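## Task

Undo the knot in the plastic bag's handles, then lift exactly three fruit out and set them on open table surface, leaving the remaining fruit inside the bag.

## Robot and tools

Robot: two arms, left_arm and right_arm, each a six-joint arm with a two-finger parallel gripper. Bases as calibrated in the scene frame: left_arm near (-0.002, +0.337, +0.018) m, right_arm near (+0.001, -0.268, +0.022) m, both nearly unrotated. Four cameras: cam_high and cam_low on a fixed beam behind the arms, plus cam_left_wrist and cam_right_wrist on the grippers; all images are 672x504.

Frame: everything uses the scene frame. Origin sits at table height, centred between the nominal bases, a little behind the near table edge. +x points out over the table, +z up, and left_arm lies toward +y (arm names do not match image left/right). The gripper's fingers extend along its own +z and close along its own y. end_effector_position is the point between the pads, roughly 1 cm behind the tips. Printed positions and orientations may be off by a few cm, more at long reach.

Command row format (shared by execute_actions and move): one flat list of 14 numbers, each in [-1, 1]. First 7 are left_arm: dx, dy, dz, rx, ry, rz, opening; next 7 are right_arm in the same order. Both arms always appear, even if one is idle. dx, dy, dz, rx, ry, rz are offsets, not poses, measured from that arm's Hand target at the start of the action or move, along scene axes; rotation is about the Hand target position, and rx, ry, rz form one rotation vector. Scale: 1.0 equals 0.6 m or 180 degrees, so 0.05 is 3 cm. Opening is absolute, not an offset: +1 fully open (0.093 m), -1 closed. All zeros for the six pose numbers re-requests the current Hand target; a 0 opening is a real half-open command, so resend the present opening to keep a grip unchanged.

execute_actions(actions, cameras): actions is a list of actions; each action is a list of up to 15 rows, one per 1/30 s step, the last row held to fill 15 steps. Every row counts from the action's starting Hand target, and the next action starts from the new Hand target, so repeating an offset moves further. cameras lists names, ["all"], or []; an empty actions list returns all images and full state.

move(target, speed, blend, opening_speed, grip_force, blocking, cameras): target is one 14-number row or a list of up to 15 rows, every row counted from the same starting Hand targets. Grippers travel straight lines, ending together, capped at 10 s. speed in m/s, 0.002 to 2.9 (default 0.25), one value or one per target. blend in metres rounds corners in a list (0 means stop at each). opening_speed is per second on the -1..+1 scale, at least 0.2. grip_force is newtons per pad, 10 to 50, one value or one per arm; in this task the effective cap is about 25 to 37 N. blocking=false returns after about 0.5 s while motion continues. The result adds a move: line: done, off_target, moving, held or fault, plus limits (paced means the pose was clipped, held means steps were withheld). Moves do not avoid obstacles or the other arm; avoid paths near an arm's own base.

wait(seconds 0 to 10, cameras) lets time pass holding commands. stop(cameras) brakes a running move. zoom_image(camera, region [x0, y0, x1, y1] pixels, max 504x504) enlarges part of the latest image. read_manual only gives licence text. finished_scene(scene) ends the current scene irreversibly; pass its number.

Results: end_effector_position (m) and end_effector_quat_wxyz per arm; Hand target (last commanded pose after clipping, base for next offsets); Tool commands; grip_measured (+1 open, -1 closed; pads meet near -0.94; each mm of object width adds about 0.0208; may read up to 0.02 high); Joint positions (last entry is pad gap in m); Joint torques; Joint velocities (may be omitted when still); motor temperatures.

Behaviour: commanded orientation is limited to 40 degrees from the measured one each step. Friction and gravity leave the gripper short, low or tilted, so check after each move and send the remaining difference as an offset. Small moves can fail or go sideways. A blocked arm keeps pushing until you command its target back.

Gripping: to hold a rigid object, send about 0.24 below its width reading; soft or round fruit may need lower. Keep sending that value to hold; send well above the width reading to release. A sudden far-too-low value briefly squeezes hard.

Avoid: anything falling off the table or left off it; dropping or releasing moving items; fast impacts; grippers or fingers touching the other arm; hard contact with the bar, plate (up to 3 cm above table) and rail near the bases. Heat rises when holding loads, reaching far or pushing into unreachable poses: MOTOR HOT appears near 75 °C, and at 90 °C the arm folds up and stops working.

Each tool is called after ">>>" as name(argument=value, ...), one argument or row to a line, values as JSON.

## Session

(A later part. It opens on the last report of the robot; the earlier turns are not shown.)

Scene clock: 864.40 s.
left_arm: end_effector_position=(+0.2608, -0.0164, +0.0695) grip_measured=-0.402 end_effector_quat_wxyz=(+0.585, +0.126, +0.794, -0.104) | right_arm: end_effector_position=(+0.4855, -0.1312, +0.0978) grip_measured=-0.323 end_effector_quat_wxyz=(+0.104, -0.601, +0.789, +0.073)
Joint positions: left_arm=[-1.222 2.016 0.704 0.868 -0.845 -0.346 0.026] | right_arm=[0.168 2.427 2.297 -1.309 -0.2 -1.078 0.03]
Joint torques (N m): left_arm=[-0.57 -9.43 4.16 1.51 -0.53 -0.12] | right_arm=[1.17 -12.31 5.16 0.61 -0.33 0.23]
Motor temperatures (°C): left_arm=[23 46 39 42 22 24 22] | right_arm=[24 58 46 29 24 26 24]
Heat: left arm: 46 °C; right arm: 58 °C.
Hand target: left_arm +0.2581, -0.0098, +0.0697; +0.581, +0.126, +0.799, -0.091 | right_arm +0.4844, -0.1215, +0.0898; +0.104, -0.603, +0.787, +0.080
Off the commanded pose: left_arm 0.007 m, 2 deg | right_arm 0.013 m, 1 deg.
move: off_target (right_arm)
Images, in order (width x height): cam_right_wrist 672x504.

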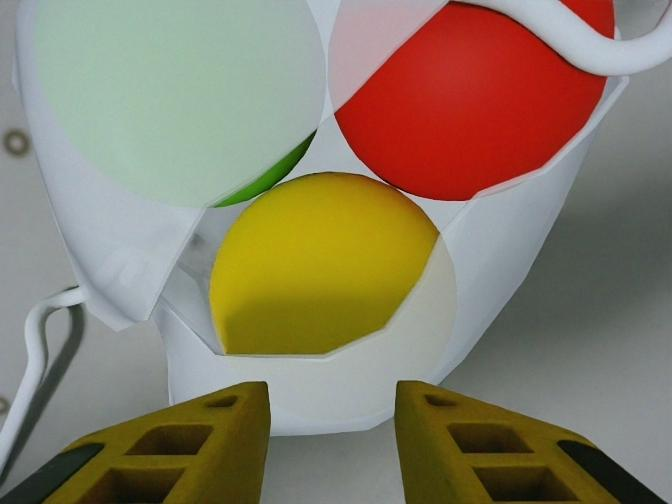

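>>> move(
  target=[0, 0, 0, 0, 0, 0, -0.4, 0.01, 0.035, -0.0058, 0, 0, 0, -0.32],
  speed=0.06,
  cameras=["cam_right_wrist"],
)

Scene clock: 875.03 s.
left_arm: end_effector_position=(+0.2608, -0.0164, +0.0695) grip_measured=-0.402 end_effector_quat_wxyz=(+0.585, +0.126, +0.794, -0.104) | right_arm: end_effector_position=(+0.4913, -0.1074, +0.0986) grip_measured=-0.322 end_effector_quat_wxyz=(+0.115, -0.603, +0.786, +0.072)
Joint positions: left_arm=[-1.222 2.016 0.704 0.868 -0.845 -0.346 0.026] | right_arm=[0.211 2.466 2.365 -1.308 -0.2 -1.039 0.03]
Joint torques (N m): left_arm=[-0.62 -9.51 4.16 1.51 -0.53 -0.12] | right_arm=[0.57 -10.52 8.36 0.43 -0.28 0.16]
Motor temperatures (°C): left_arm=[23 47 39 42 22 24 22] | right_arm=[24 60 45 29 24 26 24]
Heat: left arm: 47 °C; right arm: 60 °C.
Hand target: left_arm +0.2581, -0.0098, +0.0697; +0.581, +0.126, +0.799, -0.091 | right_arm +0.4904, -0.1004, +0.0865; +0.104, -0.603, +0.787, +0.080
Off the commanded pose: left_arm 0.007 m, 2 deg | right_arm 0.014 m, 2 deg.
move: off_target (right_arm)
Images, in order (width x height): cam_right_wrist 672x504.

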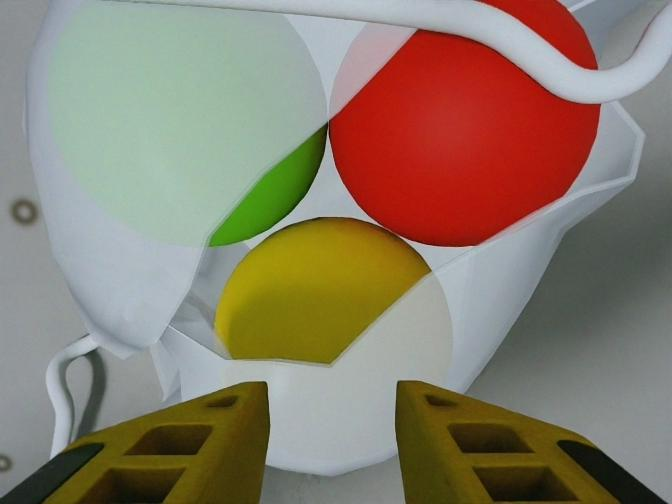

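>>> move(
  target=[
    [0, 0, 0, 0, 0, 0, -0.4, -0.0045, -0.0122, 0.0483, 0, 0, 0, -0.32],
    [0, 0, 0, 0, 0, 0, -0.4, 0.0083, 0.0345, 0.0612, 0, 0, 0, -0.32],
  ],
  speed=0.08,
  blend=0.005,
  cameras=["cam_right_wrist"],
)

Scene clock: 887.70 s.
left_arm: end_effector_position=(+0.2608, -0.0164, +0.0695) grip_measured=-0.402 end_effector_quat_wxyz=(+0.585, +0.126, +0.794, -0.104) | right_arm: end_effector_position=(+0.4979, -0.0835, +0.1306) grip_measured=-0.322 end_effector_quat_wxyz=(+0.129, -0.602, +0.785, +0.070)
Joint positions: left_arm=[-1.222 2.016 0.704 0.868 -0.845 -0.346 0.026] | right_arm=[0.253 2.635 2.811 -1.549 -0.2 -0.994 0.03]
Joint torques (N m): left_arm=[-0.59 -9.44 4.15 1.51 -0.51 -0.12] | right_arm=[0.53 -11.54 8.35 0.4 -0.2 0.21]
Motor temperatures (°C): left_arm=[23 47 39 42 22 24 22] | right_arm=[24 60 45 29 24 26 24]
Heat: left arm: 47 °C; right arm: 60 °C.
Hand target: left_arm +0.2581, -0.0098, +0.0697; +0.581, +0.126, +0.799, -0.091 | right_arm +0.4954, -0.0797, +0.1231; +0.104, -0.603, +0.787, +0.080
Off the commanded pose: left_arm 0.007 m, 2 deg | right_arm 0.009 m, 3 deg.
joint sent to its limit (right arm) — joint 4 (wrist pitch), lower limit. The joint targets still meet the commanded pose.
move: off_target (right_arm)
Images, in order (width x height): cam_right_wrist 672x504.

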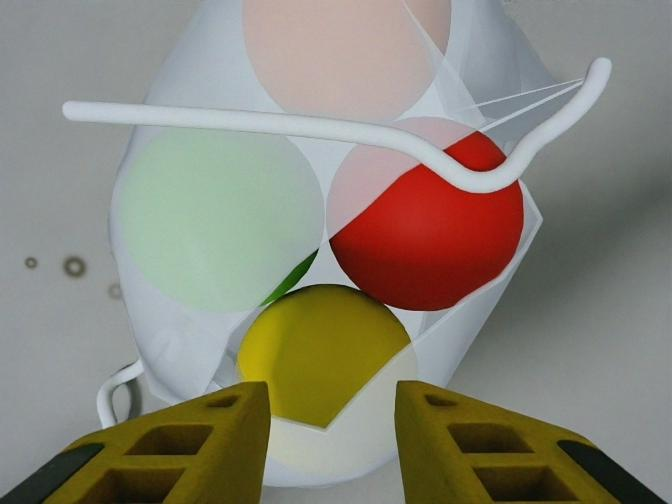

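>>> move(
  target=[0, 0, 0, 0, 0, 0, -0.4, -0.0173, -0.0665, -0.0642, 0, 0, 0, -0.32],
  speed=0.08,
  cameras=["cam_right_wrist"],
)

Scene clock: 901.90 s.
left_arm: end_effector_position=(+0.2608, -0.0164, +0.0695) grip_measured=-0.402 end_effector_quat_wxyz=(+0.585, +0.126, +0.794, -0.104) | right_arm: end_effector_position=(+0.4878, -0.1175, +0.0914) grip_measured=-0.322 end_effector_quat_wxyz=(+0.112, -0.599, +0.789, +0.085)
Joint positions: left_arm=[-1.222 2.016 0.704 0.868 -0.845 -0.346 0.026] | right_arm=[0.185 2.449 2.305 -1.286 -0.226 -1.056 0.03]
Joint torques (N m): left_arm=[-0.61 -9.44 4.18 1.51 -0.52 -0.11] | right_arm=[-0.1 -13.85 3.71 0.6 -0.06 0.04]
Motor temperatures (°C): left_arm=[23 47 39 41 22 24 22] | right_arm=[24 61 45 28 24 26 24]
Heat: left arm: 47 °C; right arm: 61 °C.
Hand target: left_arm +0.2581, -0.0098, +0.0697; +0.581, +0.126, +0.799, -0.091 | right_arm +0.4849, -0.1196, +0.0845; +0.104, -0.603, +0.787, +0.080
Off the commanded pose: left_arm 0.007 m, 2 deg | right_arm 0.008 m, 1 deg.
move: done
Images, in order (width x height): cam_right_wrist 672x504.

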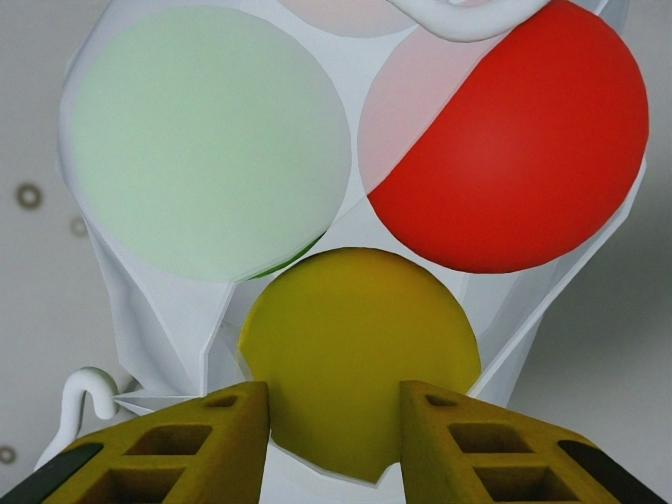

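>>> move(
  target=[0, 0, 0, 0, 0, 0, -0.4, 0, 0, 0.003, 0, 0, 0, 0.1],
  speed=0.05,
  opening_speed=0.5,
  cameras=["cam_right_wrist"],
)

Scene clock: 913.87 s.
left_arm: end_effector_position=(+0.2608, -0.0164, +0.0695) grip_measured=-0.402 end_effector_quat_wxyz=(+0.585, +0.126, +0.794, -0.104) | right_arm: end_effector_position=(+0.4886, -0.1181, +0.0890) grip_measured=+0.097 end_effector_quat_wxyz=(+0.112, -0.599, +0.788, +0.083)
Joint positions: left_arm=[-1.222 2.016 0.704 0.868 -0.845 -0.346 0.026] | right_arm=[0.185 2.449 2.296 -1.276 -0.222 -1.057 0.05]
Joint torques (N m): left_arm=[-0.59 -9.43 4.16 1.52 -0.51 -0.13] | right_arm=[-0.09 -13.86 5.11 0.43 -0.09 0.07]
Motor temperatures (°C): left_arm=[23 47 39 41 22 24 22] | right_arm=[24 65 44 28 24 26 24]
Heat: left arm: 47 °C; right arm: 65 °C.
Hand target: left_arm +0.2581, -0.0098, +0.0697; +0.581, +0.126, +0.799, -0.091 | right_arm +0.4849, -0.1196, +0.0863; +0.104, -0.603, +0.787, +0.081
Off the commanded pose: left_arm 0.007 m, 2 deg | right_arm 0.005 m, 1 deg.
move: done
Images, in order (width x height): cam_right_wrist 672x504.

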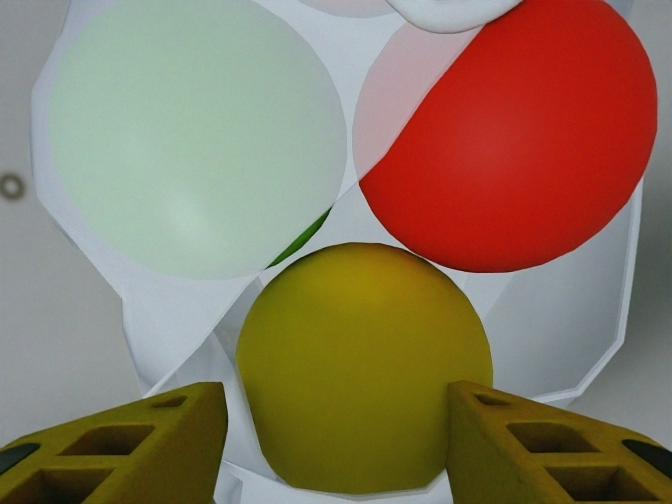

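>>> move(
  target=[0, 0, 0, 0, 0, 0, -0.4, 0.0087, -0.026, 0, 0, 0, 0, 1],
  speed=0.05,
  opening_speed=1,
  cameras=["cam_right_wrist"],
)

Scene clock: 919.83 s.
left_arm: end_effector_position=(+0.2608, -0.0164, +0.0695) grip_measured=-0.402 end_effector_quat_wxyz=(+0.585, +0.126, +0.794, -0.104) | right_arm: end_effector_position=(+0.4924, -0.1325, +0.0886) grip_measured=+1.000 end_effector_quat_wxyz=(+0.113, -0.600, +0.788, +0.080)
Joint positions: left_arm=[-1.222 2.016 0.704 0.868 -0.845 -0.346 0.026] | right_arm=[0.156 2.449 2.296 -1.278 -0.222 -1.09 0.093]
Joint torques (N m): left_arm=[-0.55 -9.55 4.25 1.51 -0.53 -0.11] | right_arm=[-0.61 -12.79 7.3 0.29 -0.2 0.05]
Motor temperatures (°C): left_arm=[23 47 38 41 22 24 22] | right_arm=[24 67 44 28 24 26 24]
Heat: left arm: 47 °C; right arm: 67 °C.
Hand target: left_arm +0.2581, -0.0098, +0.0697; +0.581, +0.126, +0.799, -0.091 | right_arm +0.4902, -0.1352, +0.0863; +0.104, -0.603, +0.787, +0.081
Off the commanded pose: left_arm 0.007 m, 2 deg | right_arm 0.004 m, 1 deg.
move: done
Images, in order (width x height): cam_right_wrist 672x504.

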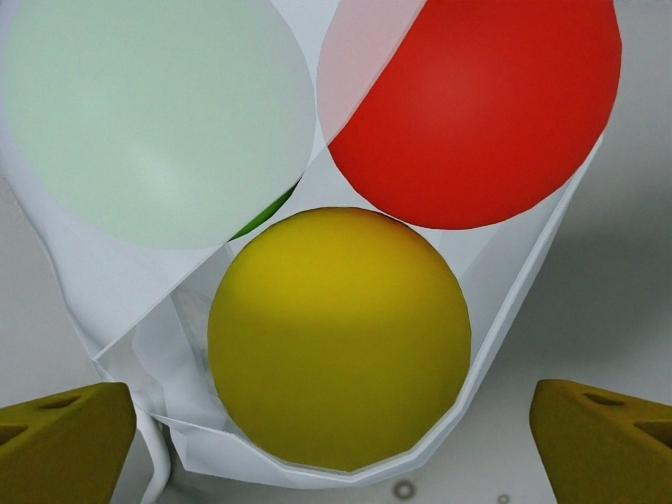

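>>> move(
  target=[0, 0, 0, 0, 0, 0, -0.4, 0.003, 0.022, -0.062, 0, 0, 0, 1],
  speed=0.08,
  cameras=["cam_right_wrist"],
)

Scene clock: 928.80 s.
left_arm: end_effector_position=(+0.2608, -0.0164, +0.0695) grip_measured=-0.402 end_effector_quat_wxyz=(+0.585, +0.126, +0.794, -0.104) | right_arm: end_effector_position=(+0.4931, -0.1265, +0.0654) grip_measured=+1.000 end_effector_quat_wxyz=(+0.115, -0.603, +0.786, +0.080)
Joint positions: left_arm=[-1.222 2.016 0.704 0.868 -0.845 -0.346 0.026] | right_arm=[0.166 2.451 2.206 -1.181 -0.222 -1.085 0.093]
Joint torques (N m): left_arm=[-0.57 -9.4 4.16 1.52 -0.52 -0.11] | right_arm=[0.83 -11.25 5.41 0.64 -0.14 0.22]
Motor temperatures (°C): left_arm=[23 47 38 41 22 24 22] | right_arm=[24 67 44 28 24 26 24]
Heat: left arm: 47 °C; right arm: 67 °C.
Hand target: left_arm +0.2581, -0.0098, +0.0697; +0.581, +0.126, +0.799, -0.091 | right_arm +0.4920, -0.1221, +0.0492; +0.104, -0.603, +0.787, +0.080
Off the commanded pose: left_arm 0.007 m, 2 deg | right_arm 0.017 m, 1 deg.
move: off_target (right_arm)
Images, in order (width x height): cam_right_wrist 672x504.

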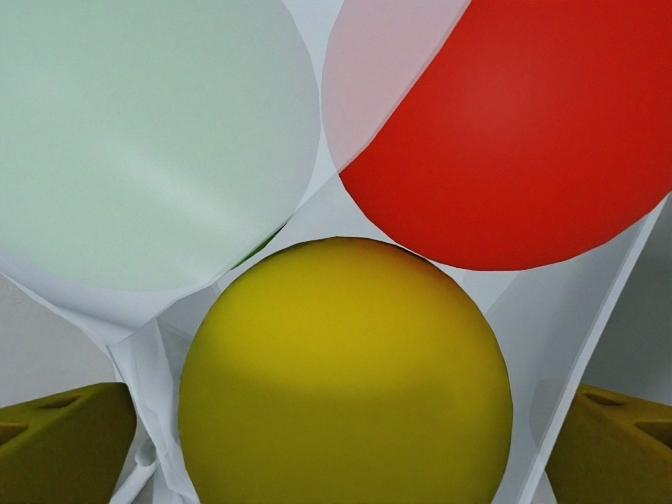

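>>> zoom_image(
  camera="cam_right_wrist",
  region=[460, 180, 672, 504],
)

>>> zoom_image(
  camera="cam_right_wrist",
  region=[0, 260, 260, 504],
)

Scaled by 1.556 from the camera's 672x504 image, which has a finer 960x720 frame.

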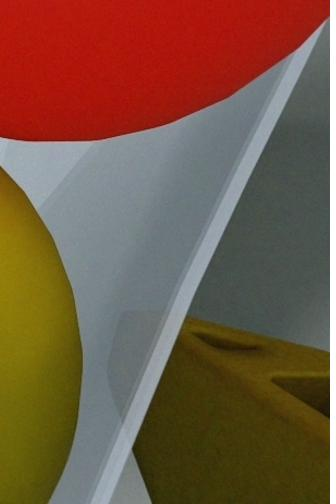

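Scaled by 1.938 from the camera's 672x504 image, which has a finer 960x720 frame.

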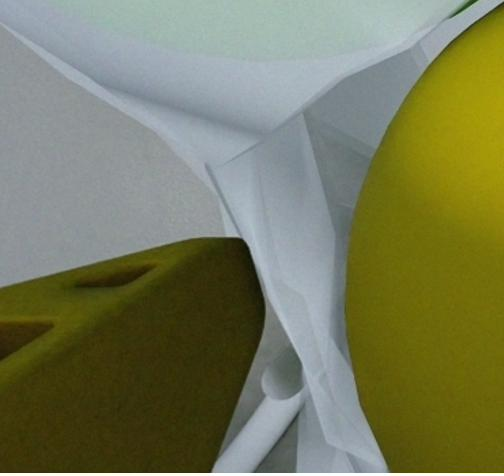

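>>> move(
  target=[
    [0, 0, 0, 0, 0, 0, -0.4, -0.005, -0.0227, 0.0847, 0, 0, 0, 1],
    [0, 0, 0, 0, 0, 0, -0.4, -0.005, -0.0227, 0.0847, 0, 0, 0, 0.6],
  ],
  speed=0.08,
  cameras=["cam_right_wrist"],
)

Scene clock: 949.93 s.
left_arm: end_effector_position=(+0.2608, -0.0164, +0.0695) grip_measured=-0.402 end_effector_quat_wxyz=(+0.585, +0.126, +0.794, -0.104) | right_arm: end_effector_position=(+0.4868, -0.1328, +0.0961) grip_measured=+0.603 end_effector_quat_wxyz=(+0.104, -0.601, +0.788, +0.085)
Joint positions: left_arm=[-1.222 2.016 0.704 0.868 -0.845 -0.346 0.026] | right_arm=[0.157 2.451 2.332 -1.332 -0.222 -1.09 0.074]
Joint torques (N m): left_arm=[-0.58 -9.43 4.21 1.51 -0.51 -0.12] | right_arm=[-0.73 -12.93 8.8 0.27 -0.17 0.07]
Motor temperatures (°C): left_arm=[23 47 38 40 22 24 22] | right_arm=[24 63 44 28 24 26 24]
Heat: left arm: 47 °C; right arm: 63 °C.
Hand target: left_arm +0.2581, -0.0098, +0.0697; +0.581, +0.126, +0.799, -0.091 | right_arm +0.4890, -0.1357, +0.0999; +0.104, -0.603, +0.787, +0.080
Off the commanded pose: left_arm 0.007 m, 2 deg | right_arm 0.005 m, 1 deg.
move: done
Images, in order (width x height): cam_right_wrist 672x504.

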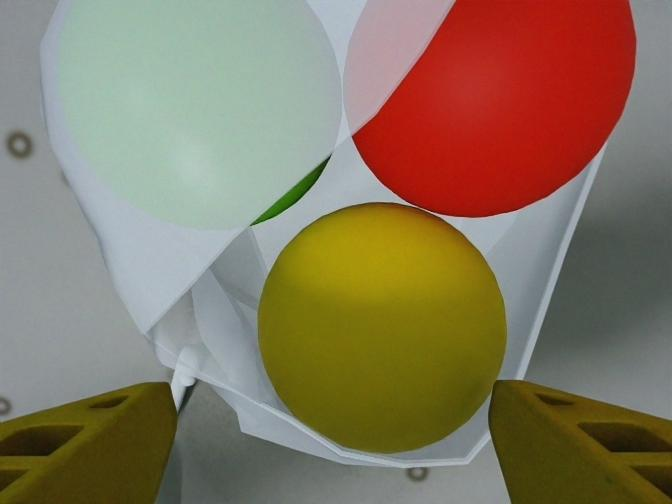

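>>> move(
  target=[0, 0, 0, 0, 0, 0, -0.4, 0.0237, 0.003, 0.0, 0, 0, 0, 0.6],
  speed=0.06,
  cameras=["cam_right_wrist"],
)

Scene clock: 962.47 s.
left_arm: end_effector_position=(+0.2608, -0.0164, +0.0695) grip_measured=-0.402 end_effector_quat_wxyz=(+0.585, +0.126, +0.794, -0.104) | right_arm: end_effector_position=(+0.5027, -0.1298, +0.1076) grip_measured=+0.603 end_effector_quat_wxyz=(+0.115, -0.602, +0.786, +0.079)
Joint positions: left_arm=[-1.222 2.016 0.704 0.868 -0.845 -0.346 0.026] | right_arm=[0.157 2.556 2.57 -1.441 -0.222 -1.091 0.074]
Joint torques (N m): left_arm=[-0.58 -9.48 4.21 1.51 -0.51 -0.13] | right_arm=[-0.8 -11.34 8.61 0.27 -0.16 0.04]
Motor temperatures (°C): left_arm=[23 47 38 40 22 24 22] | right_arm=[24 63 44 27 24 26 24]
Heat: left arm: 47 °C; right arm: 63 °C.
Hand target: left_arm +0.2581, -0.0098, +0.0697; +0.581, +0.126, +0.799, -0.091 | right_arm +0.5032, -0.1339, +0.1000; +0.104, -0.603, +0.787, +0.080
Off the commanded pose: left_arm 0.007 m, 2 deg | right_arm 0.009 m, 1 deg.
move: done
Images, in order (width x height): cam_right_wrist 672x504.

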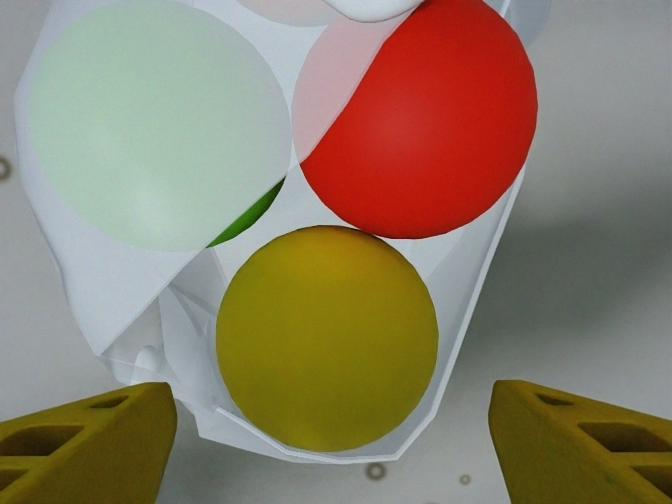

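>>> move(
  target=[0, 0, 0, 0, 0, 0, -0.4, -0.0078, -0.0135, -0.0583, 0, 0, 0, 0.6],
  speed=0.06,
  cameras=["cam_right_wrist"],
)

Scene clock: 968.73 s.
left_arm: end_effector_position=(+0.2608, -0.0164, +0.0695) grip_measured=-0.402 end_effector_quat_wxyz=(+0.585, +0.126, +0.794, -0.104) | right_arm: end_effector_position=(+0.4919, -0.1392, +0.0408) grip_measured=+0.603 end_effector_quat_wxyz=(+0.077, -0.599, +0.791, +0.097)
Joint positions: left_arm=[-1.222 2.016 0.704 0.868 -0.845 -0.346 0.026] | right_arm=[0.141 2.556 2.311 -1.27 -0.222 -1.108 0.074]
Joint torques (N m): left_arm=[-0.61 -9.52 4.11 1.52 -0.52 -0.12] | right_arm=[-0.68 -18.63 5.09 0.46 -0.15 0.03]
Motor temperatures (°C): left_arm=[23 47 38 40 22 24 22] | right_arm=[24 65 44 27 24 26 24]
Heat: left arm: 47 °C; right arm: 65 °C.
Hand target: left_arm +0.2581, -0.0098, +0.0697; +0.581, +0.126, +0.799, -0.091 | right_arm +0.4985, -0.1419, +0.0649; +0.104, -0.603, +0.787, +0.080
Off the commanded pose: left_arm 0.007 m, 2 deg | right_arm 0.025 m, 4 deg.
move: off_target (right_arm)
Images, in order (width x height): cam_right_wrist 672x504.

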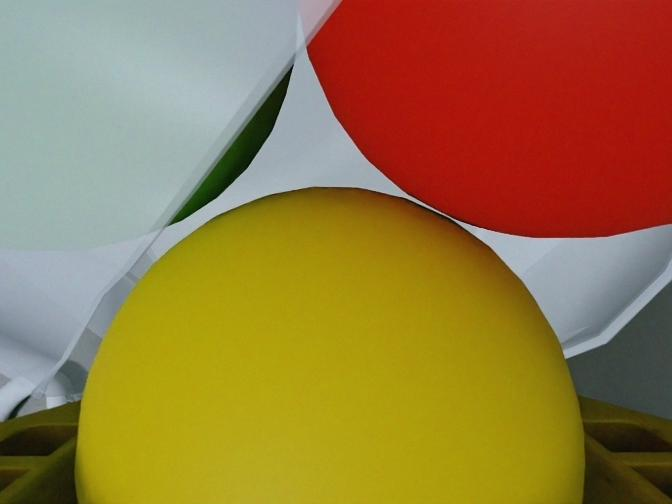

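>>> execute_actions(
  actions=[],
  cameras=["cam_left_wrist", "cam_high", "cam_low"],
)

>>> zoom_image(
  camera="cam_left_wrist",
  region=[100, 0, 500, 240],
)

Scene clock: 982.37 s.
left_arm: end_effector_position=(+0.2608, -0.0164, +0.0695) grip_measured=-0.402 end_effector_quat_wxyz=(+0.585, +0.126, +0.794, -0.104) | right_arm: end_effector_position=(+0.4919, -0.1392, +0.0408) grip_measured=+0.603 end_effector_quat_wxyz=(+0.077, -0.600, +0.791, +0.097)
Joint positions: left_arm=[-1.222 2.016 0.704 0.868 -0.845 -0.346 0.026] | right_arm=[0.141 2.556 2.311 -1.27 -0.222 -1.108 0.074]
Joint velocities: within noise
Joint torques (N m): left_arm=[-0.59 -9.51 4.14 1.52 -0.53 -0.12] | right_arm=[-0.76 -18.67 5.07 0.48 -0.18 0.03]
Motor temperatures (°C): left_arm=[23 47 38 40 22 24 22] | right_arm=[24 75 43 27 24 26 24]
Heat: left arm: 47 °C; right arm: 75 °C. Fold the right arm in close to its base, or ease its load, before you think long.
Hand target: left_arm +0.2581, -0.0098, +0.0697; +0.581, +0.126, +0.799, -0.091 | right_arm +0.4985, -0.1419, +0.0650; +0.104, -0.603, +0.787, +0.080
Tool commands: left_gripper/opening=-0.4 right_gripper/opening=+0.6
Off the commanded pose: left_arm 0.007 m, 2 deg | right_arm 0.025 m, 4 deg.
MOTOR HOT: joint 2 (shoulder) of the right arm reports 75 °C; the controller's stop level is 90 °C. To cool a motor, set the load down, stop pushing, or move to a pose that needs little force.
Images, in order (width x height): cam_high 672x504, cam_low 672x504, cam_left_wrist 672x504.

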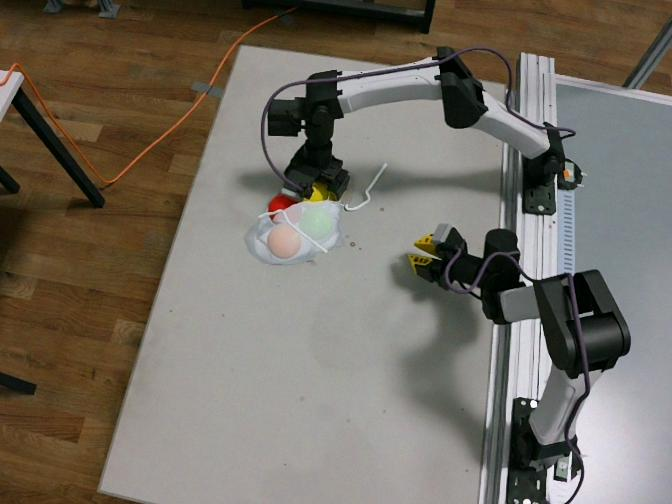

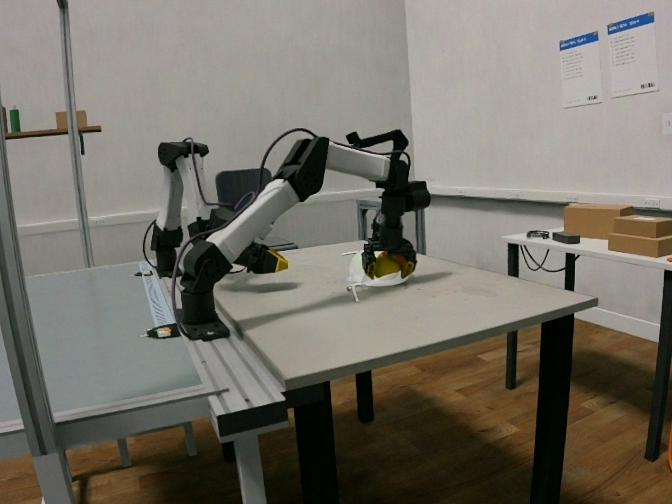

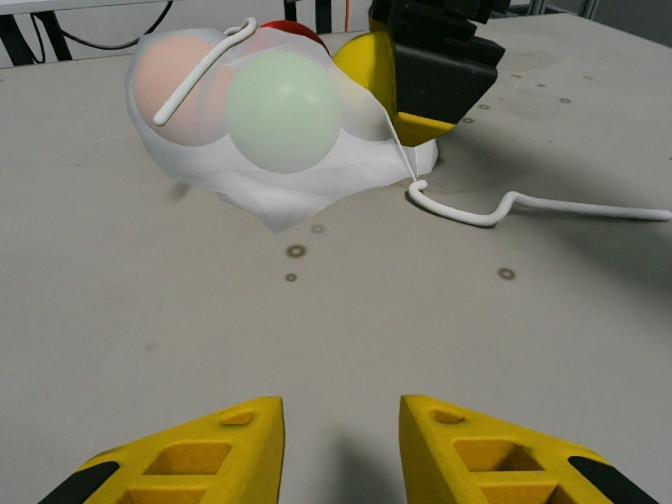

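Scaled by 1.260 from the camera's 672x504 image, which has a finer 960x720 frame.

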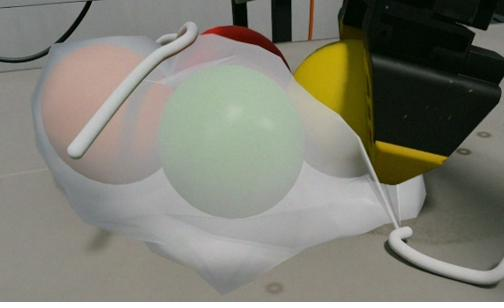

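>>> move(
  target=[
    [0, 0, 0, 0, 0, 0, -0.4, 0, -0.02, 0.12, 0, 0, 0, 0.6],
    [0, 0, 0, 0, 0, 0, -0.4, -0.3, -0.13, 0.2, 0, 0, 0, 0.6],
  ],
  speed=0.2,
  blend=0.03,
  cameras=["cam_right_wrist", "cam_high", "cam_left_wrist"],
)

Scene clock: 991.90 s.
left_arm: end_effector_position=(+0.2608, -0.0164, +0.0695) grip_measured=-0.402 end_effector_quat_wxyz=(+0.585, +0.126, +0.794, -0.104) | right_arm: end_effector_position=(+0.3217, -0.2192, +0.1822) grip_measured=+0.603 end_effector_quat_wxyz=(+0.096, -0.601, +0.789, +0.081)
Joint positions: left_arm=[-1.222 2.016 0.704 0.868 -0.845 -0.346 0.026] | right_arm=[0.003 1.693 1.549 -1.352 -0.222 -1.249 0.074]
Joint torques (N m): left_arm=[-0.61 -9.47 4.18 1.5 -0.52 -0.12] | right_arm=[-0.91 -9.31 4.75 0.4 -0.33 -0.01]
Motor temperatures (°C): left_arm=[23 47 38 40 22 24 22] | right_arm=[24 79 43 27 24 26 24]
Heat: left arm: 47 °C; right arm: 79 °C. Fold the right arm in close to its base, or ease its load, before you think long.
Hand target: left_arm +0.2581, -0.0098, +0.0697; +0.581, +0.126, +0.799, -0.091 | right_arm +0.3185, -0.2199, +0.1850; +0.104, -0.603, +0.787, +0.080
Off the commanded pose: left_arm 0.007 m, 2 deg | right_arm 0.004 m, 1 deg.
MOTOR HOT: still on. Joint 2 (shoulder) of the right arm reports 79 °C.
move: done
Images, in order (width x height): cam_high 672x504, cam_left_wrist 672x504, cam_right_wrist 672x504.

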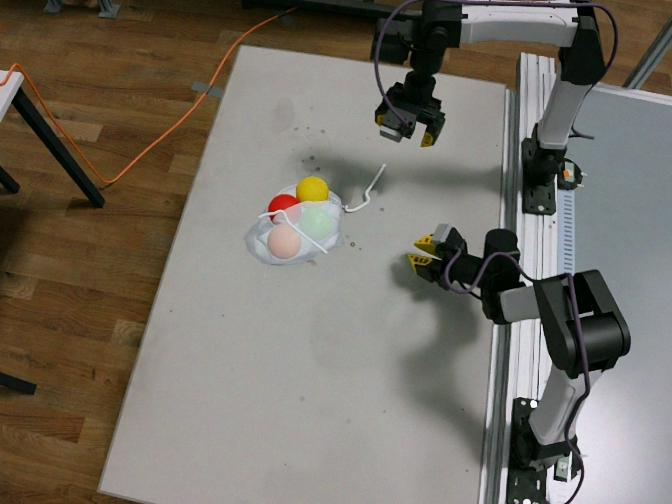

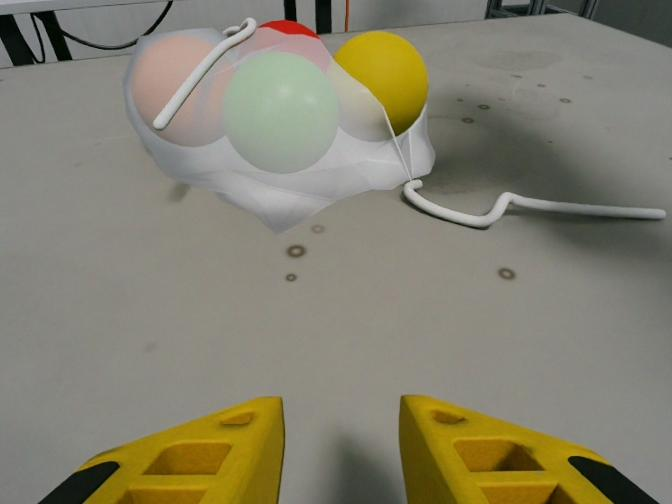

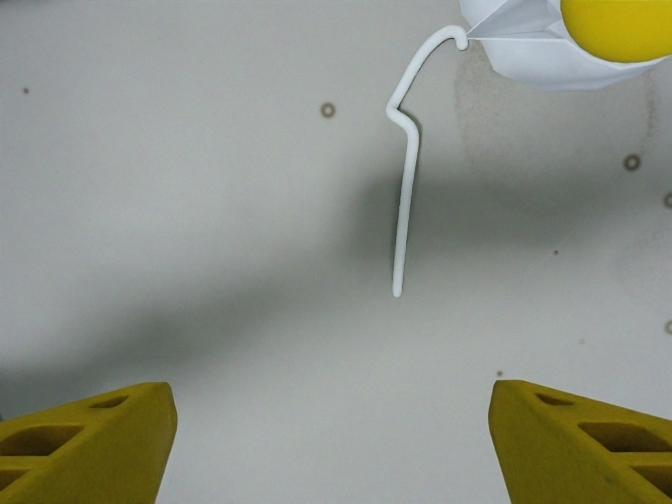

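>>> move(
  target=[0, 0, 0, 0, 0, 0, -0.4, -0.16, -0.06, 0.03, 0, 0, 0, 0.6],
  speed=0.2,
  cameras=["cam_high"],
)

Scene clock: 996.00 s.
left_arm: end_effector_position=(+0.2608, -0.0164, +0.0695) grip_measured=-0.402 end_effector_quat_wxyz=(+0.585, +0.126, +0.794, -0.104) | right_arm: end_effector_position=(+0.2305, -0.2573, +0.2041) grip_measured=+0.603 end_effector_quat_wxyz=(+0.106, -0.603, +0.787, +0.069)
Joint positions: left_arm=[-1.222 2.016 0.704 0.868 -0.845 -0.346 0.026] | right_arm=[-0.148 1.345 1.307 -1.462 -0.227 -1.406 0.074]
Joint torques (N m): left_arm=[-0.65 -9.42 4.15 1.51 -0.52 -0.11] | right_arm=[-1.2 -5.01 4.83 0.18 -0.36 0.05]
Motor temperatures (°C): left_arm=[23 47 38 40 22 24 22] | right_arm=[24 76 43 27 24 26 24]
Heat: left arm: 47 °C; right arm: 76 °C. Fold the right arm in close to its base, or ease its load, before you think long.
Hand target: left_arm +0.2581, -0.0098, +0.0697; +0.581, +0.126, +0.799, -0.091 | right_arm +0.2225, -0.2559, +0.2030; +0.104, -0.603, +0.787, +0.080
Off the commanded pose: left_arm 0.007 m, 2 deg | right_arm 0.008 m, 1 deg.
MOTOR HOT: still on. Joint 2 (shoulder) of the right arm reports 76 °C.
move: done
Images, in order (width x height): cam_high 672x504.

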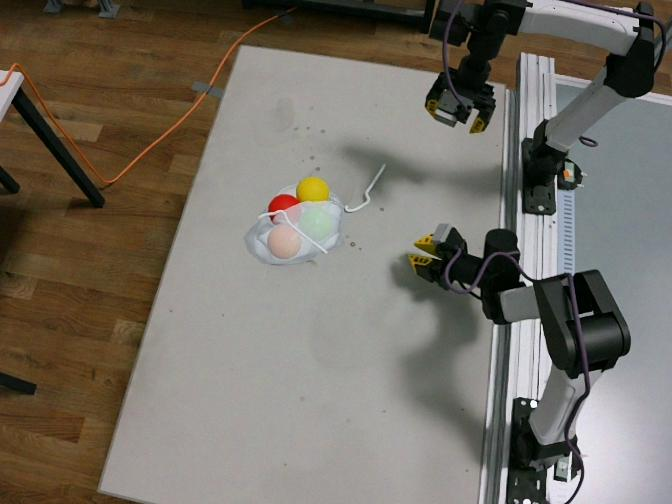

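>>> zoom_image(
  camera="cam_high",
  region=[230, 160, 400, 280],
)

Scaled by 2.965 from the camera's 672x504 image, which has a finer 960x720 frame.

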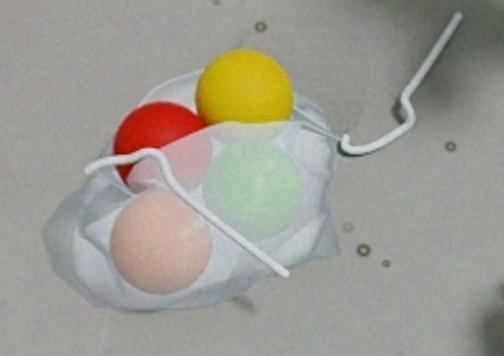

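>>> move(
  target=[0.17, 0.05, 0.327, 0.0544, 0.1102, -0.0938, -0.4, 0, 0, 0, 0, 0, 0, 0.6],
  speed=0.2,
  cameras=["cam_left_wrist"],
)

>>> zoom_image(
  camera="cam_left_wrist",
  region=[130, 100, 560, 420],
)

Scene clock: 1030.50 s.
left_arm: end_effector_position=(+0.3629, +0.0206, +0.2663) grip_measured=-0.402 end_effector_quat_wxyz=(+0.418, +0.260, +0.861, -0.130) | right_arm: end_effector_position=(+0.2304, -0.2572, +0.2041) grip_measured=+0.603 end_effector_quat_wxyz=(+0.106, -0.603, +0.787, +0.069)
Joint positions: left_arm=[-0.775 1.656 1.502 -0.518 -0.155 -0.109 0.026] | right_arm=[-0.148 1.345 1.307 -1.462 -0.227 -1.406 0.074]
Joint torques (N m): left_arm=[-0.09 -6.41 11.11 1.53 0.15 0.21] | right_arm=[-1.22 -5.07 4.72 0.17 -0.35 0.06]
Motor temperatures (°C): left_arm=[23 47 38 39 22 24 22] | right_arm=[24 59 41 26 24 26 24]
Heat: left arm: 47 °C; right arm: 59 °C.
Hand target: left_arm +0.3601, +0.0203, +0.2658; +0.403, +0.272, +0.865, -0.127 | right_arm +0.2225, -0.2559, +0.2030; +0.104, -0.603, +0.787, +0.080
Off the commanded pose: left_arm 0.003 m, 2 deg | right_arm 0.008 m, 1 deg.
MOTOR HOT: cleared for the motors of the right arm.
move: done
Images, in order (width x height): cam_left_wrist 672x504.

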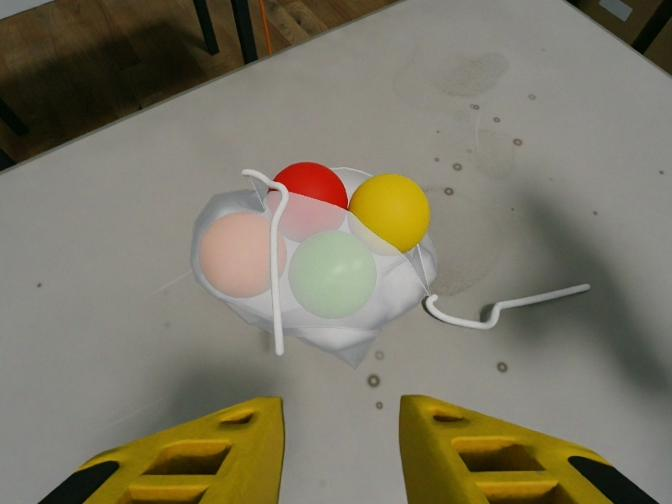

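Scaled by 1.172 from the camera's 672x504 image, which has a finer 960x720 frame.

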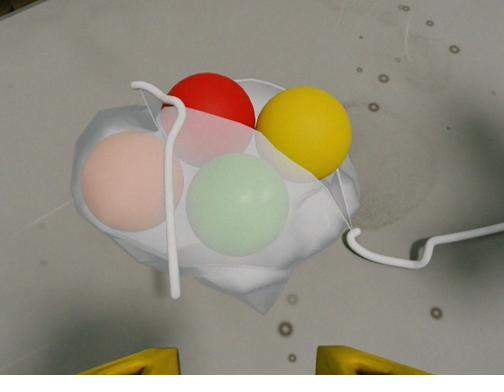

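>>> move(
  target=[0, 0, 0, 0, 0, 0, -0.4, 0.2875, 0.2098, -0.1717, 0, 0, -0.3107, -0.4],
  speed=0.2,
  cameras=["cam_right_wrist", "cam_left_wrist"],
)

Scene clock: 1060.43 s.
left_arm: end_effector_position=(+0.3629, +0.0206, +0.2663) grip_measured=-0.402 end_effector_quat_wxyz=(+0.418, +0.260, +0.861, -0.129) | right_arm: end_effector_position=(+0.3839, -0.1371, +0.0972) grip_measured=-0.397 end_effector_quat_wxyz=(+0.114, -0.164, +0.979, +0.023)
Joint positions: left_arm=[-0.775 1.656 1.502 -0.518 -0.155 -0.109 0.026] | right_arm=[0.297 1.883 1.431 -0.884 0.017 0.003 0.026]
Joint torques (N m): left_arm=[-0.12 -6.49 11.1 1.55 0.14 0.18] | right_arm=[0.57 -7.84 9.13 0.84 0.1 0.22]
Motor temperatures (°C): left_arm=[23 41 43 39 22 24 22] | right_arm=[24 54 41 26 25 26 24]
Heat: left arm: 43 °C; right arm: 54 °C.
Hand target: left_arm +0.3601, +0.0203, +0.2658; +0.403, +0.272, +0.864, -0.127 | right_arm +0.3950, -0.1300, +0.1000; +0.129, -0.164, +0.978, +0.022
Off the commanded pose: left_arm 0.003 m, 2 deg | right_arm 0.013 m, 2 deg.
move: off_target (right_arm)
Images, in order (width x height): cam_left_wrist 672x504, cam_right_wrist 672x504.

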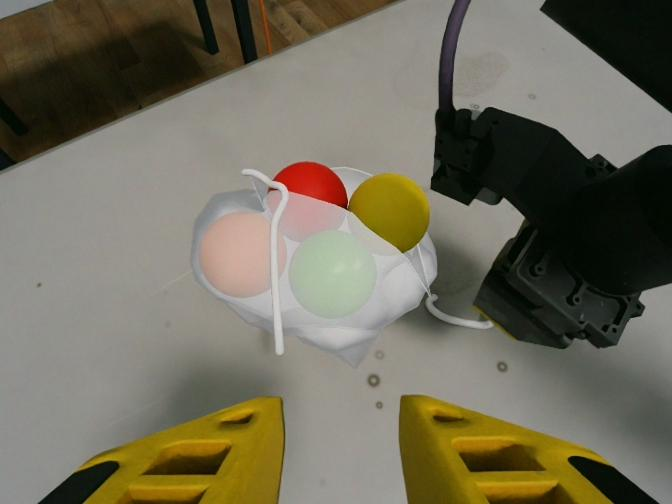

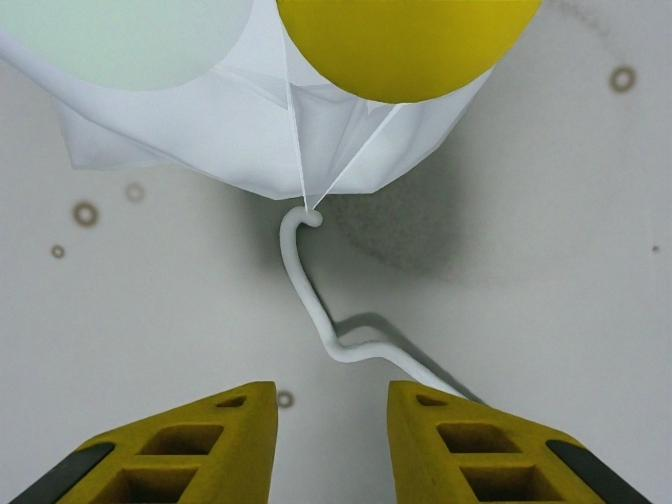

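>>> move(
  target=[0, 0, 0, 0, 0, 0, -0.4, -0.0183, 0.0167, -0.0967, 0, 0, 0, -0.4],
  speed=0.1,
  cameras=["cam_right_wrist"],
)

Scene clock: 1072.60 s.
left_arm: end_effector_position=(+0.3629, +0.0206, +0.2663) grip_measured=-0.402 end_effector_quat_wxyz=(+0.418, +0.260, +0.861, -0.129) | right_arm: end_effector_position=(+0.3846, -0.1234, +0.0505) grip_measured=-0.397 end_effector_quat_wxyz=(+0.130, -0.163, +0.978, +0.025)
Joint positions: left_arm=[-0.775 1.656 1.502 -0.518 -0.155 -0.109 0.026] | right_arm=[0.329 1.931 1.292 -0.665 0.025 0.035 0.026]
Joint torques (N m): left_arm=[-0.09 -6.48 11.08 1.53 0.11 0.19] | right_arm=[0.61 -8.24 5.49 0.96 0.12 0.22]
Heat: left arm: 44 °C; right arm: 54 °C.
Hand target: left_arm +0.3601, +0.0203, +0.2658; +0.403, +0.272, +0.864, -0.127 | right_arm +0.3840, -0.1200, +0.0420; +0.129, -0.164, +0.978, +0.022
Off the commanded pose: left_arm 0.003 m, 2 deg | right_arm 0.009 m, 0 deg.
move: done
Images, in order (width x height): cam_right_wrist 672x504.

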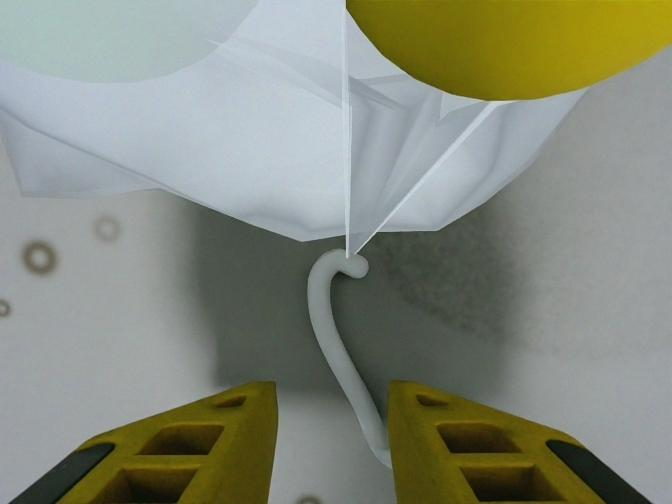

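>>> move(
  target=[0, 0, 0, 0, 0, 0, -0.4, 0, 0, -0.042, 0, 0, 0, -0.4],
  speed=0.04,
  cameras=["cam_right_wrist"],
)

Scene clock: 1079.90 s.
left_arm: end_effector_position=(+0.3629, +0.0206, +0.2663) grip_measured=-0.402 end_effector_quat_wxyz=(+0.418, +0.260, +0.861, -0.129) | right_arm: end_effector_position=(+0.3853, -0.1227, +0.0288) grip_measured=-0.397 end_effector_quat_wxyz=(+0.132, -0.163, +0.977, +0.025)
Joint positions: left_arm=[-0.775 1.656 1.502 -0.518 -0.155 -0.109 0.026] | right_arm=[0.329 1.967 1.248 -0.582 0.026 0.035 0.026]
Joint torques (N m): left_arm=[-0.08 -6.42 11.18 1.54 0.15 0.19] | right_arm=[0.55 -7.8 4.78 1.1 0.08 0.19]
Motor temperatures (°C): left_arm=[23 39 45 39 22 24 22] | right_arm=[24 55 43 27 24 26 24]
Heat: left arm: 45 °C; right arm: 55 °C.
Hand target: left_arm +0.3601, +0.0203, +0.2658; +0.403, +0.272, +0.864, -0.127 | right_arm +0.3841, -0.1199, +0.0168; +0.130, -0.164, +0.978, +0.022
Off the commanded pose: left_arm 0.003 m, 2 deg | right_arm 0.012 m, 0 deg.
move: off_target (right_arm)
Images, in order (width x height): cam_right_wrist 672x504.

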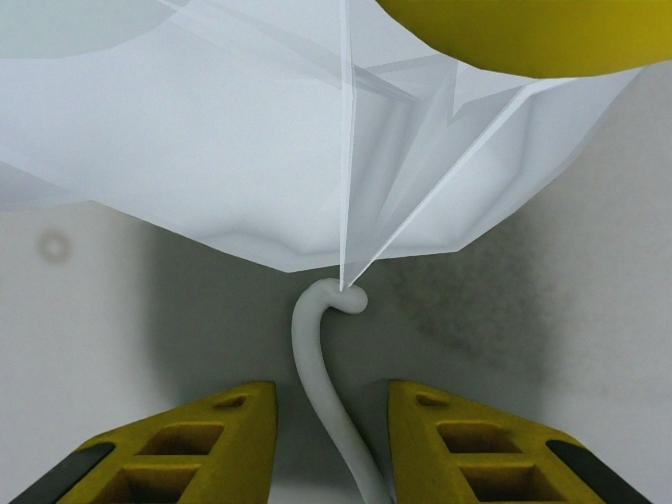

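>>> move(
  target=[0, 0, 0, 0, 0, 0, -0.4, 0, 0, 0, 0, 0, 0, -1],
  speed=0.04,
  opening_speed=0.6,
  cameras=["cam_right_wrist"],
)

Scene clock: 1083.70 s.
left_arm: end_effector_position=(+0.3629, +0.0206, +0.2663) grip_measured=-0.402 end_effector_quat_wxyz=(+0.418, +0.260, +0.861, -0.129) | right_arm: end_effector_position=(+0.3873, -0.1221, +0.0293) grip_measured=-0.909 end_effector_quat_wxyz=(+0.136, -0.163, +0.977, +0.026)
Joint positions: left_arm=[-0.775 1.656 1.502 -0.518 -0.155 -0.109 0.026] | right_arm=[0.329 1.967 1.248 -0.573 0.027 0.035 0.002]
Joint torques (N m): left_arm=[-0.06 -6.46 11.11 1.54 0.15 0.17] | right_arm=[0.51 -7.82 4.88 1.01 0.1 0.2]
Motor temperatures (°C): left_arm=[23 39 45 39 22 24 22] | right_arm=[24 55 42 27 24 26 24]
Heat: left arm: 45 °C; right arm: 55 °C.
Hand target: left_arm +0.3601, +0.0203, +0.2658; +0.403, +0.272, +0.864, -0.127 | right_arm +0.3841, -0.1200, +0.0168; +0.130, -0.164, +0.978, +0.022
Off the commanded pose: left_arm 0.003 m, 2 deg | right_arm 0.013 m, 1 deg.
move: off_target (right_arm)
Images, in order (width x height): cam_right_wrist 672x504.

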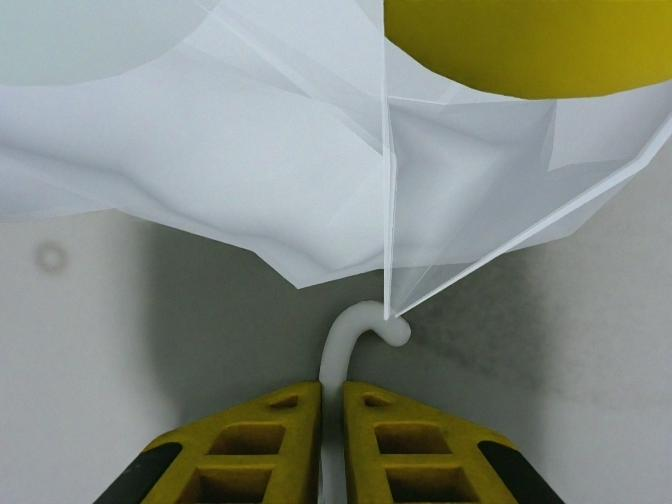

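>>> move(
  target=[
    [0, 0, 0, 0, 0, 0, -0.4, 0, 0, 0.04, 0, 0, 0, -1],
    [0, 0, 0, 0, 0, 0, -0.4, -0.02, 0.14, 0.04, 0, 0, 0, -1],
  ],
  speed=0.08,
  blend=0.01,
  cameras=["cam_right_wrist", "cam_left_wrist"],
)

Scene clock: 1089.30 s.
left_arm: end_effector_position=(+0.3629, +0.0206, +0.2663) grip_measured=-0.402 end_effector_quat_wxyz=(+0.418, +0.260, +0.861, -0.129) | right_arm: end_effector_position=(+0.3716, -0.0401, +0.0426) grip_measured=-0.909 end_effector_quat_wxyz=(+0.136, -0.164, +0.977, +0.027)
Joint positions: left_arm=[-0.775 1.656 1.502 -0.518 -0.155 -0.109 0.026] | right_arm=[0.54 2.033 1.397 -0.667 0.081 0.238 0.002]
Joint torques (N m): left_arm=[-0.06 -6.52 11.15 1.54 0.12 0.17] | right_arm=[0.4 -8.62 9.16 0.54 0.16 0.19]
Motor temperatures (°C): left_arm=[23 39 46 39 22 24 22] | right_arm=[24 55 42 27 24 26 24]
Heat: left arm: 46 °C; right arm: 55 °C.
Hand target: left_arm +0.3601, +0.0203, +0.2658; +0.403, +0.272, +0.864, -0.127 | right_arm +0.3720, -0.0361, +0.0407; +0.129, -0.164, +0.978, +0.022
Off the commanded pose: left_arm 0.003 m, 2 deg | right_arm 0.004 m, 1 deg.
move: done
Images, in order (width x height): cam_left_wrist 672x504, cam_right_wrist 672x504.

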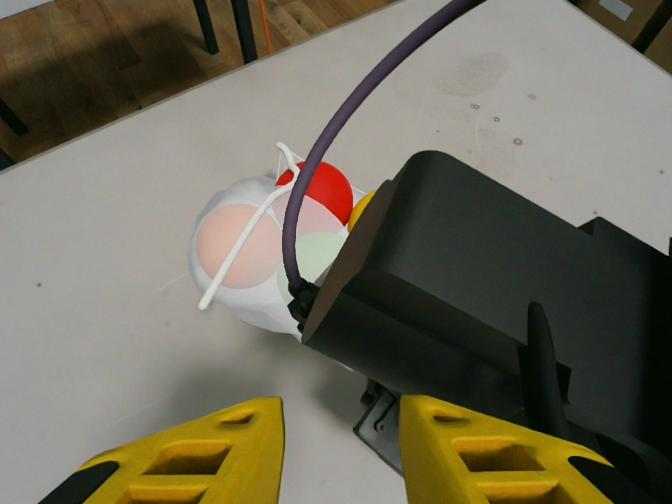

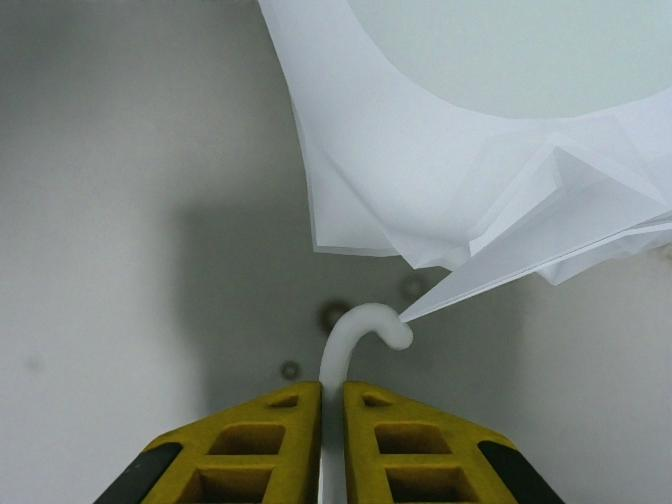

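>>> move(
  target=[0, 0, 0, 0, 0, 0, -0.4, 0, 0, -0.03, 0, 0, 0, -1],
  speed=0.05,
)

>>> move(
  target=[
    [0, 0, 0, 0, 0, 0, -0.4, 0, 0, 0, 0, 0, 0, -0.5],
    [0, 0, 0, 0, 0, 0, -0.4, -0.08, -0.1, 0.25, 0, 0, 0, -0.5],
  ],
  speed=0.15,
  cameras=["cam_right_wrist", "cam_left_wrist", "cam_high"],
)

Scene clock: 1092.87 s.
left_arm: end_effector_position=(+0.3629, +0.0206, +0.2663) grip_measured=-0.402 end_effector_quat_wxyz=(+0.418, +0.260, +0.861, -0.129) | right_arm: end_effector_position=(+0.3716, -0.0398, +0.0316) grip_measured=-0.909 end_effector_quat_wxyz=(+0.129, -0.164, +0.978, +0.024)
Joint positions: left_arm=[-0.775 1.656 1.502 -0.518 -0.155 -0.109 0.026] | right_arm=[0.54 2.061 1.397 -0.654 0.081 0.238 0.002]
Joint torques (N m): left_arm=[-0.09 -6.48 11.12 1.53 0.12 0.18] | right_arm=[0.44 -8.79 6 0.93 0.16 0.21]
Motor temperatures (°C): left_arm=[23 39 46 38 22 24 22] | right_arm=[24 55 43 27 24 26 24]
Heat: left arm: 46 °C; right arm: 55 °C.
Hand target: left_arm +0.3601, +0.0203, +0.2658; +0.403, +0.272, +0.864, -0.127 | right_arm +0.3720, -0.0361, +0.0228; +0.129, -0.164, +0.978, +0.022
Off the commanded pose: left_arm 0.003 m, 2 deg | right_arm 0.010 m, 0 deg.
move: done

Scene clock: 1095.50 s.
left_arm: end_effector_position=(+0.3629, +0.0206, +0.2663) grip_measured=-0.402 end_effector_quat_wxyz=(+0.418, +0.260, +0.861, -0.129) | right_arm: end_effector_position=(+0.3234, -0.0951, +0.1580) grip_measured=-0.503 end_effector_quat_wxyz=(+0.119, -0.162, +0.979, +0.014)
Joint positions: left_arm=[-0.775 1.656 1.502 -0.518 -0.155 -0.109 0.026] | right_arm=[0.494 1.716 1.46 -1.085 0.081 0.197 0.021]
Joint torques (N m): left_arm=[-0.06 -6.48 11.11 1.55 0.14 0.2] | right_arm=[-0.91 -9.91 8.87 0.48 -0.02 0.04]
Motor temperatures (°C): left_arm=[22 39 46 38 22 24 22] | right_arm=[24 56 43 27 24 26 24]
Heat: left arm: 46 °C; right arm: 56 °C.
Hand target: left_arm +0.3601, +0.0203, +0.2658; +0.403, +0.272, +0.864, -0.127 | right_arm +0.3239, -0.0960, +0.1727; +0.129, -0.164, +0.978, +0.022
Off the commanded pose: left_arm 0.003 m, 2 deg | right_arm 0.015 m, 2 deg.
move: off_target (right_arm)
Images, in order (width x height): cam_high 672x504, cam_left_wrist 672x504, cam_right_wrist 672x504.

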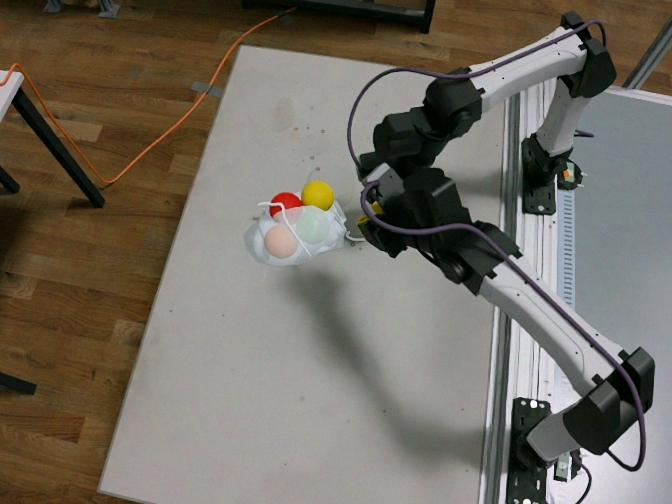

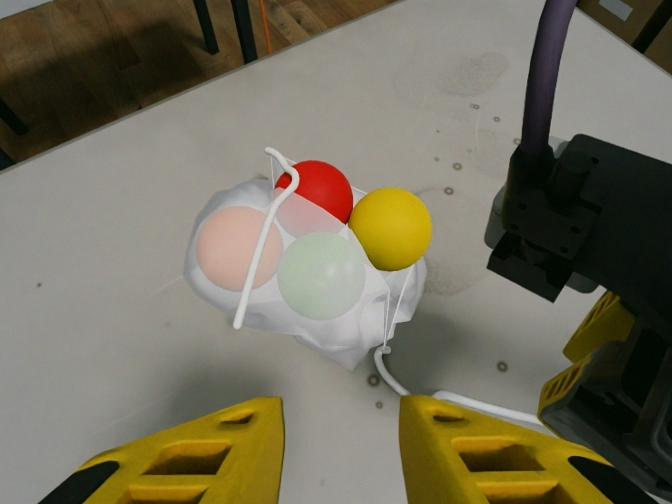

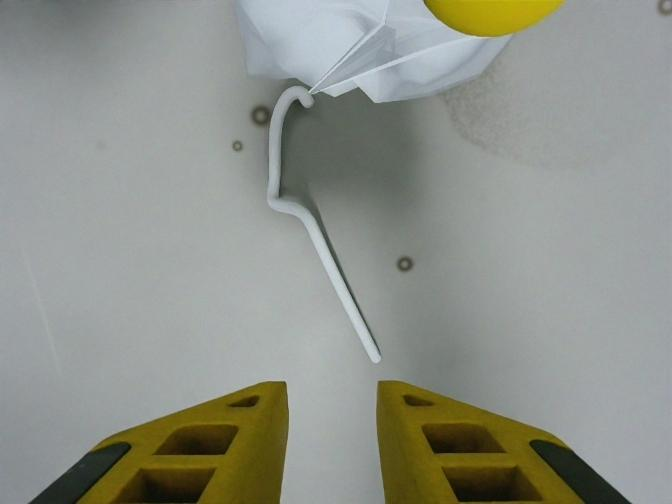

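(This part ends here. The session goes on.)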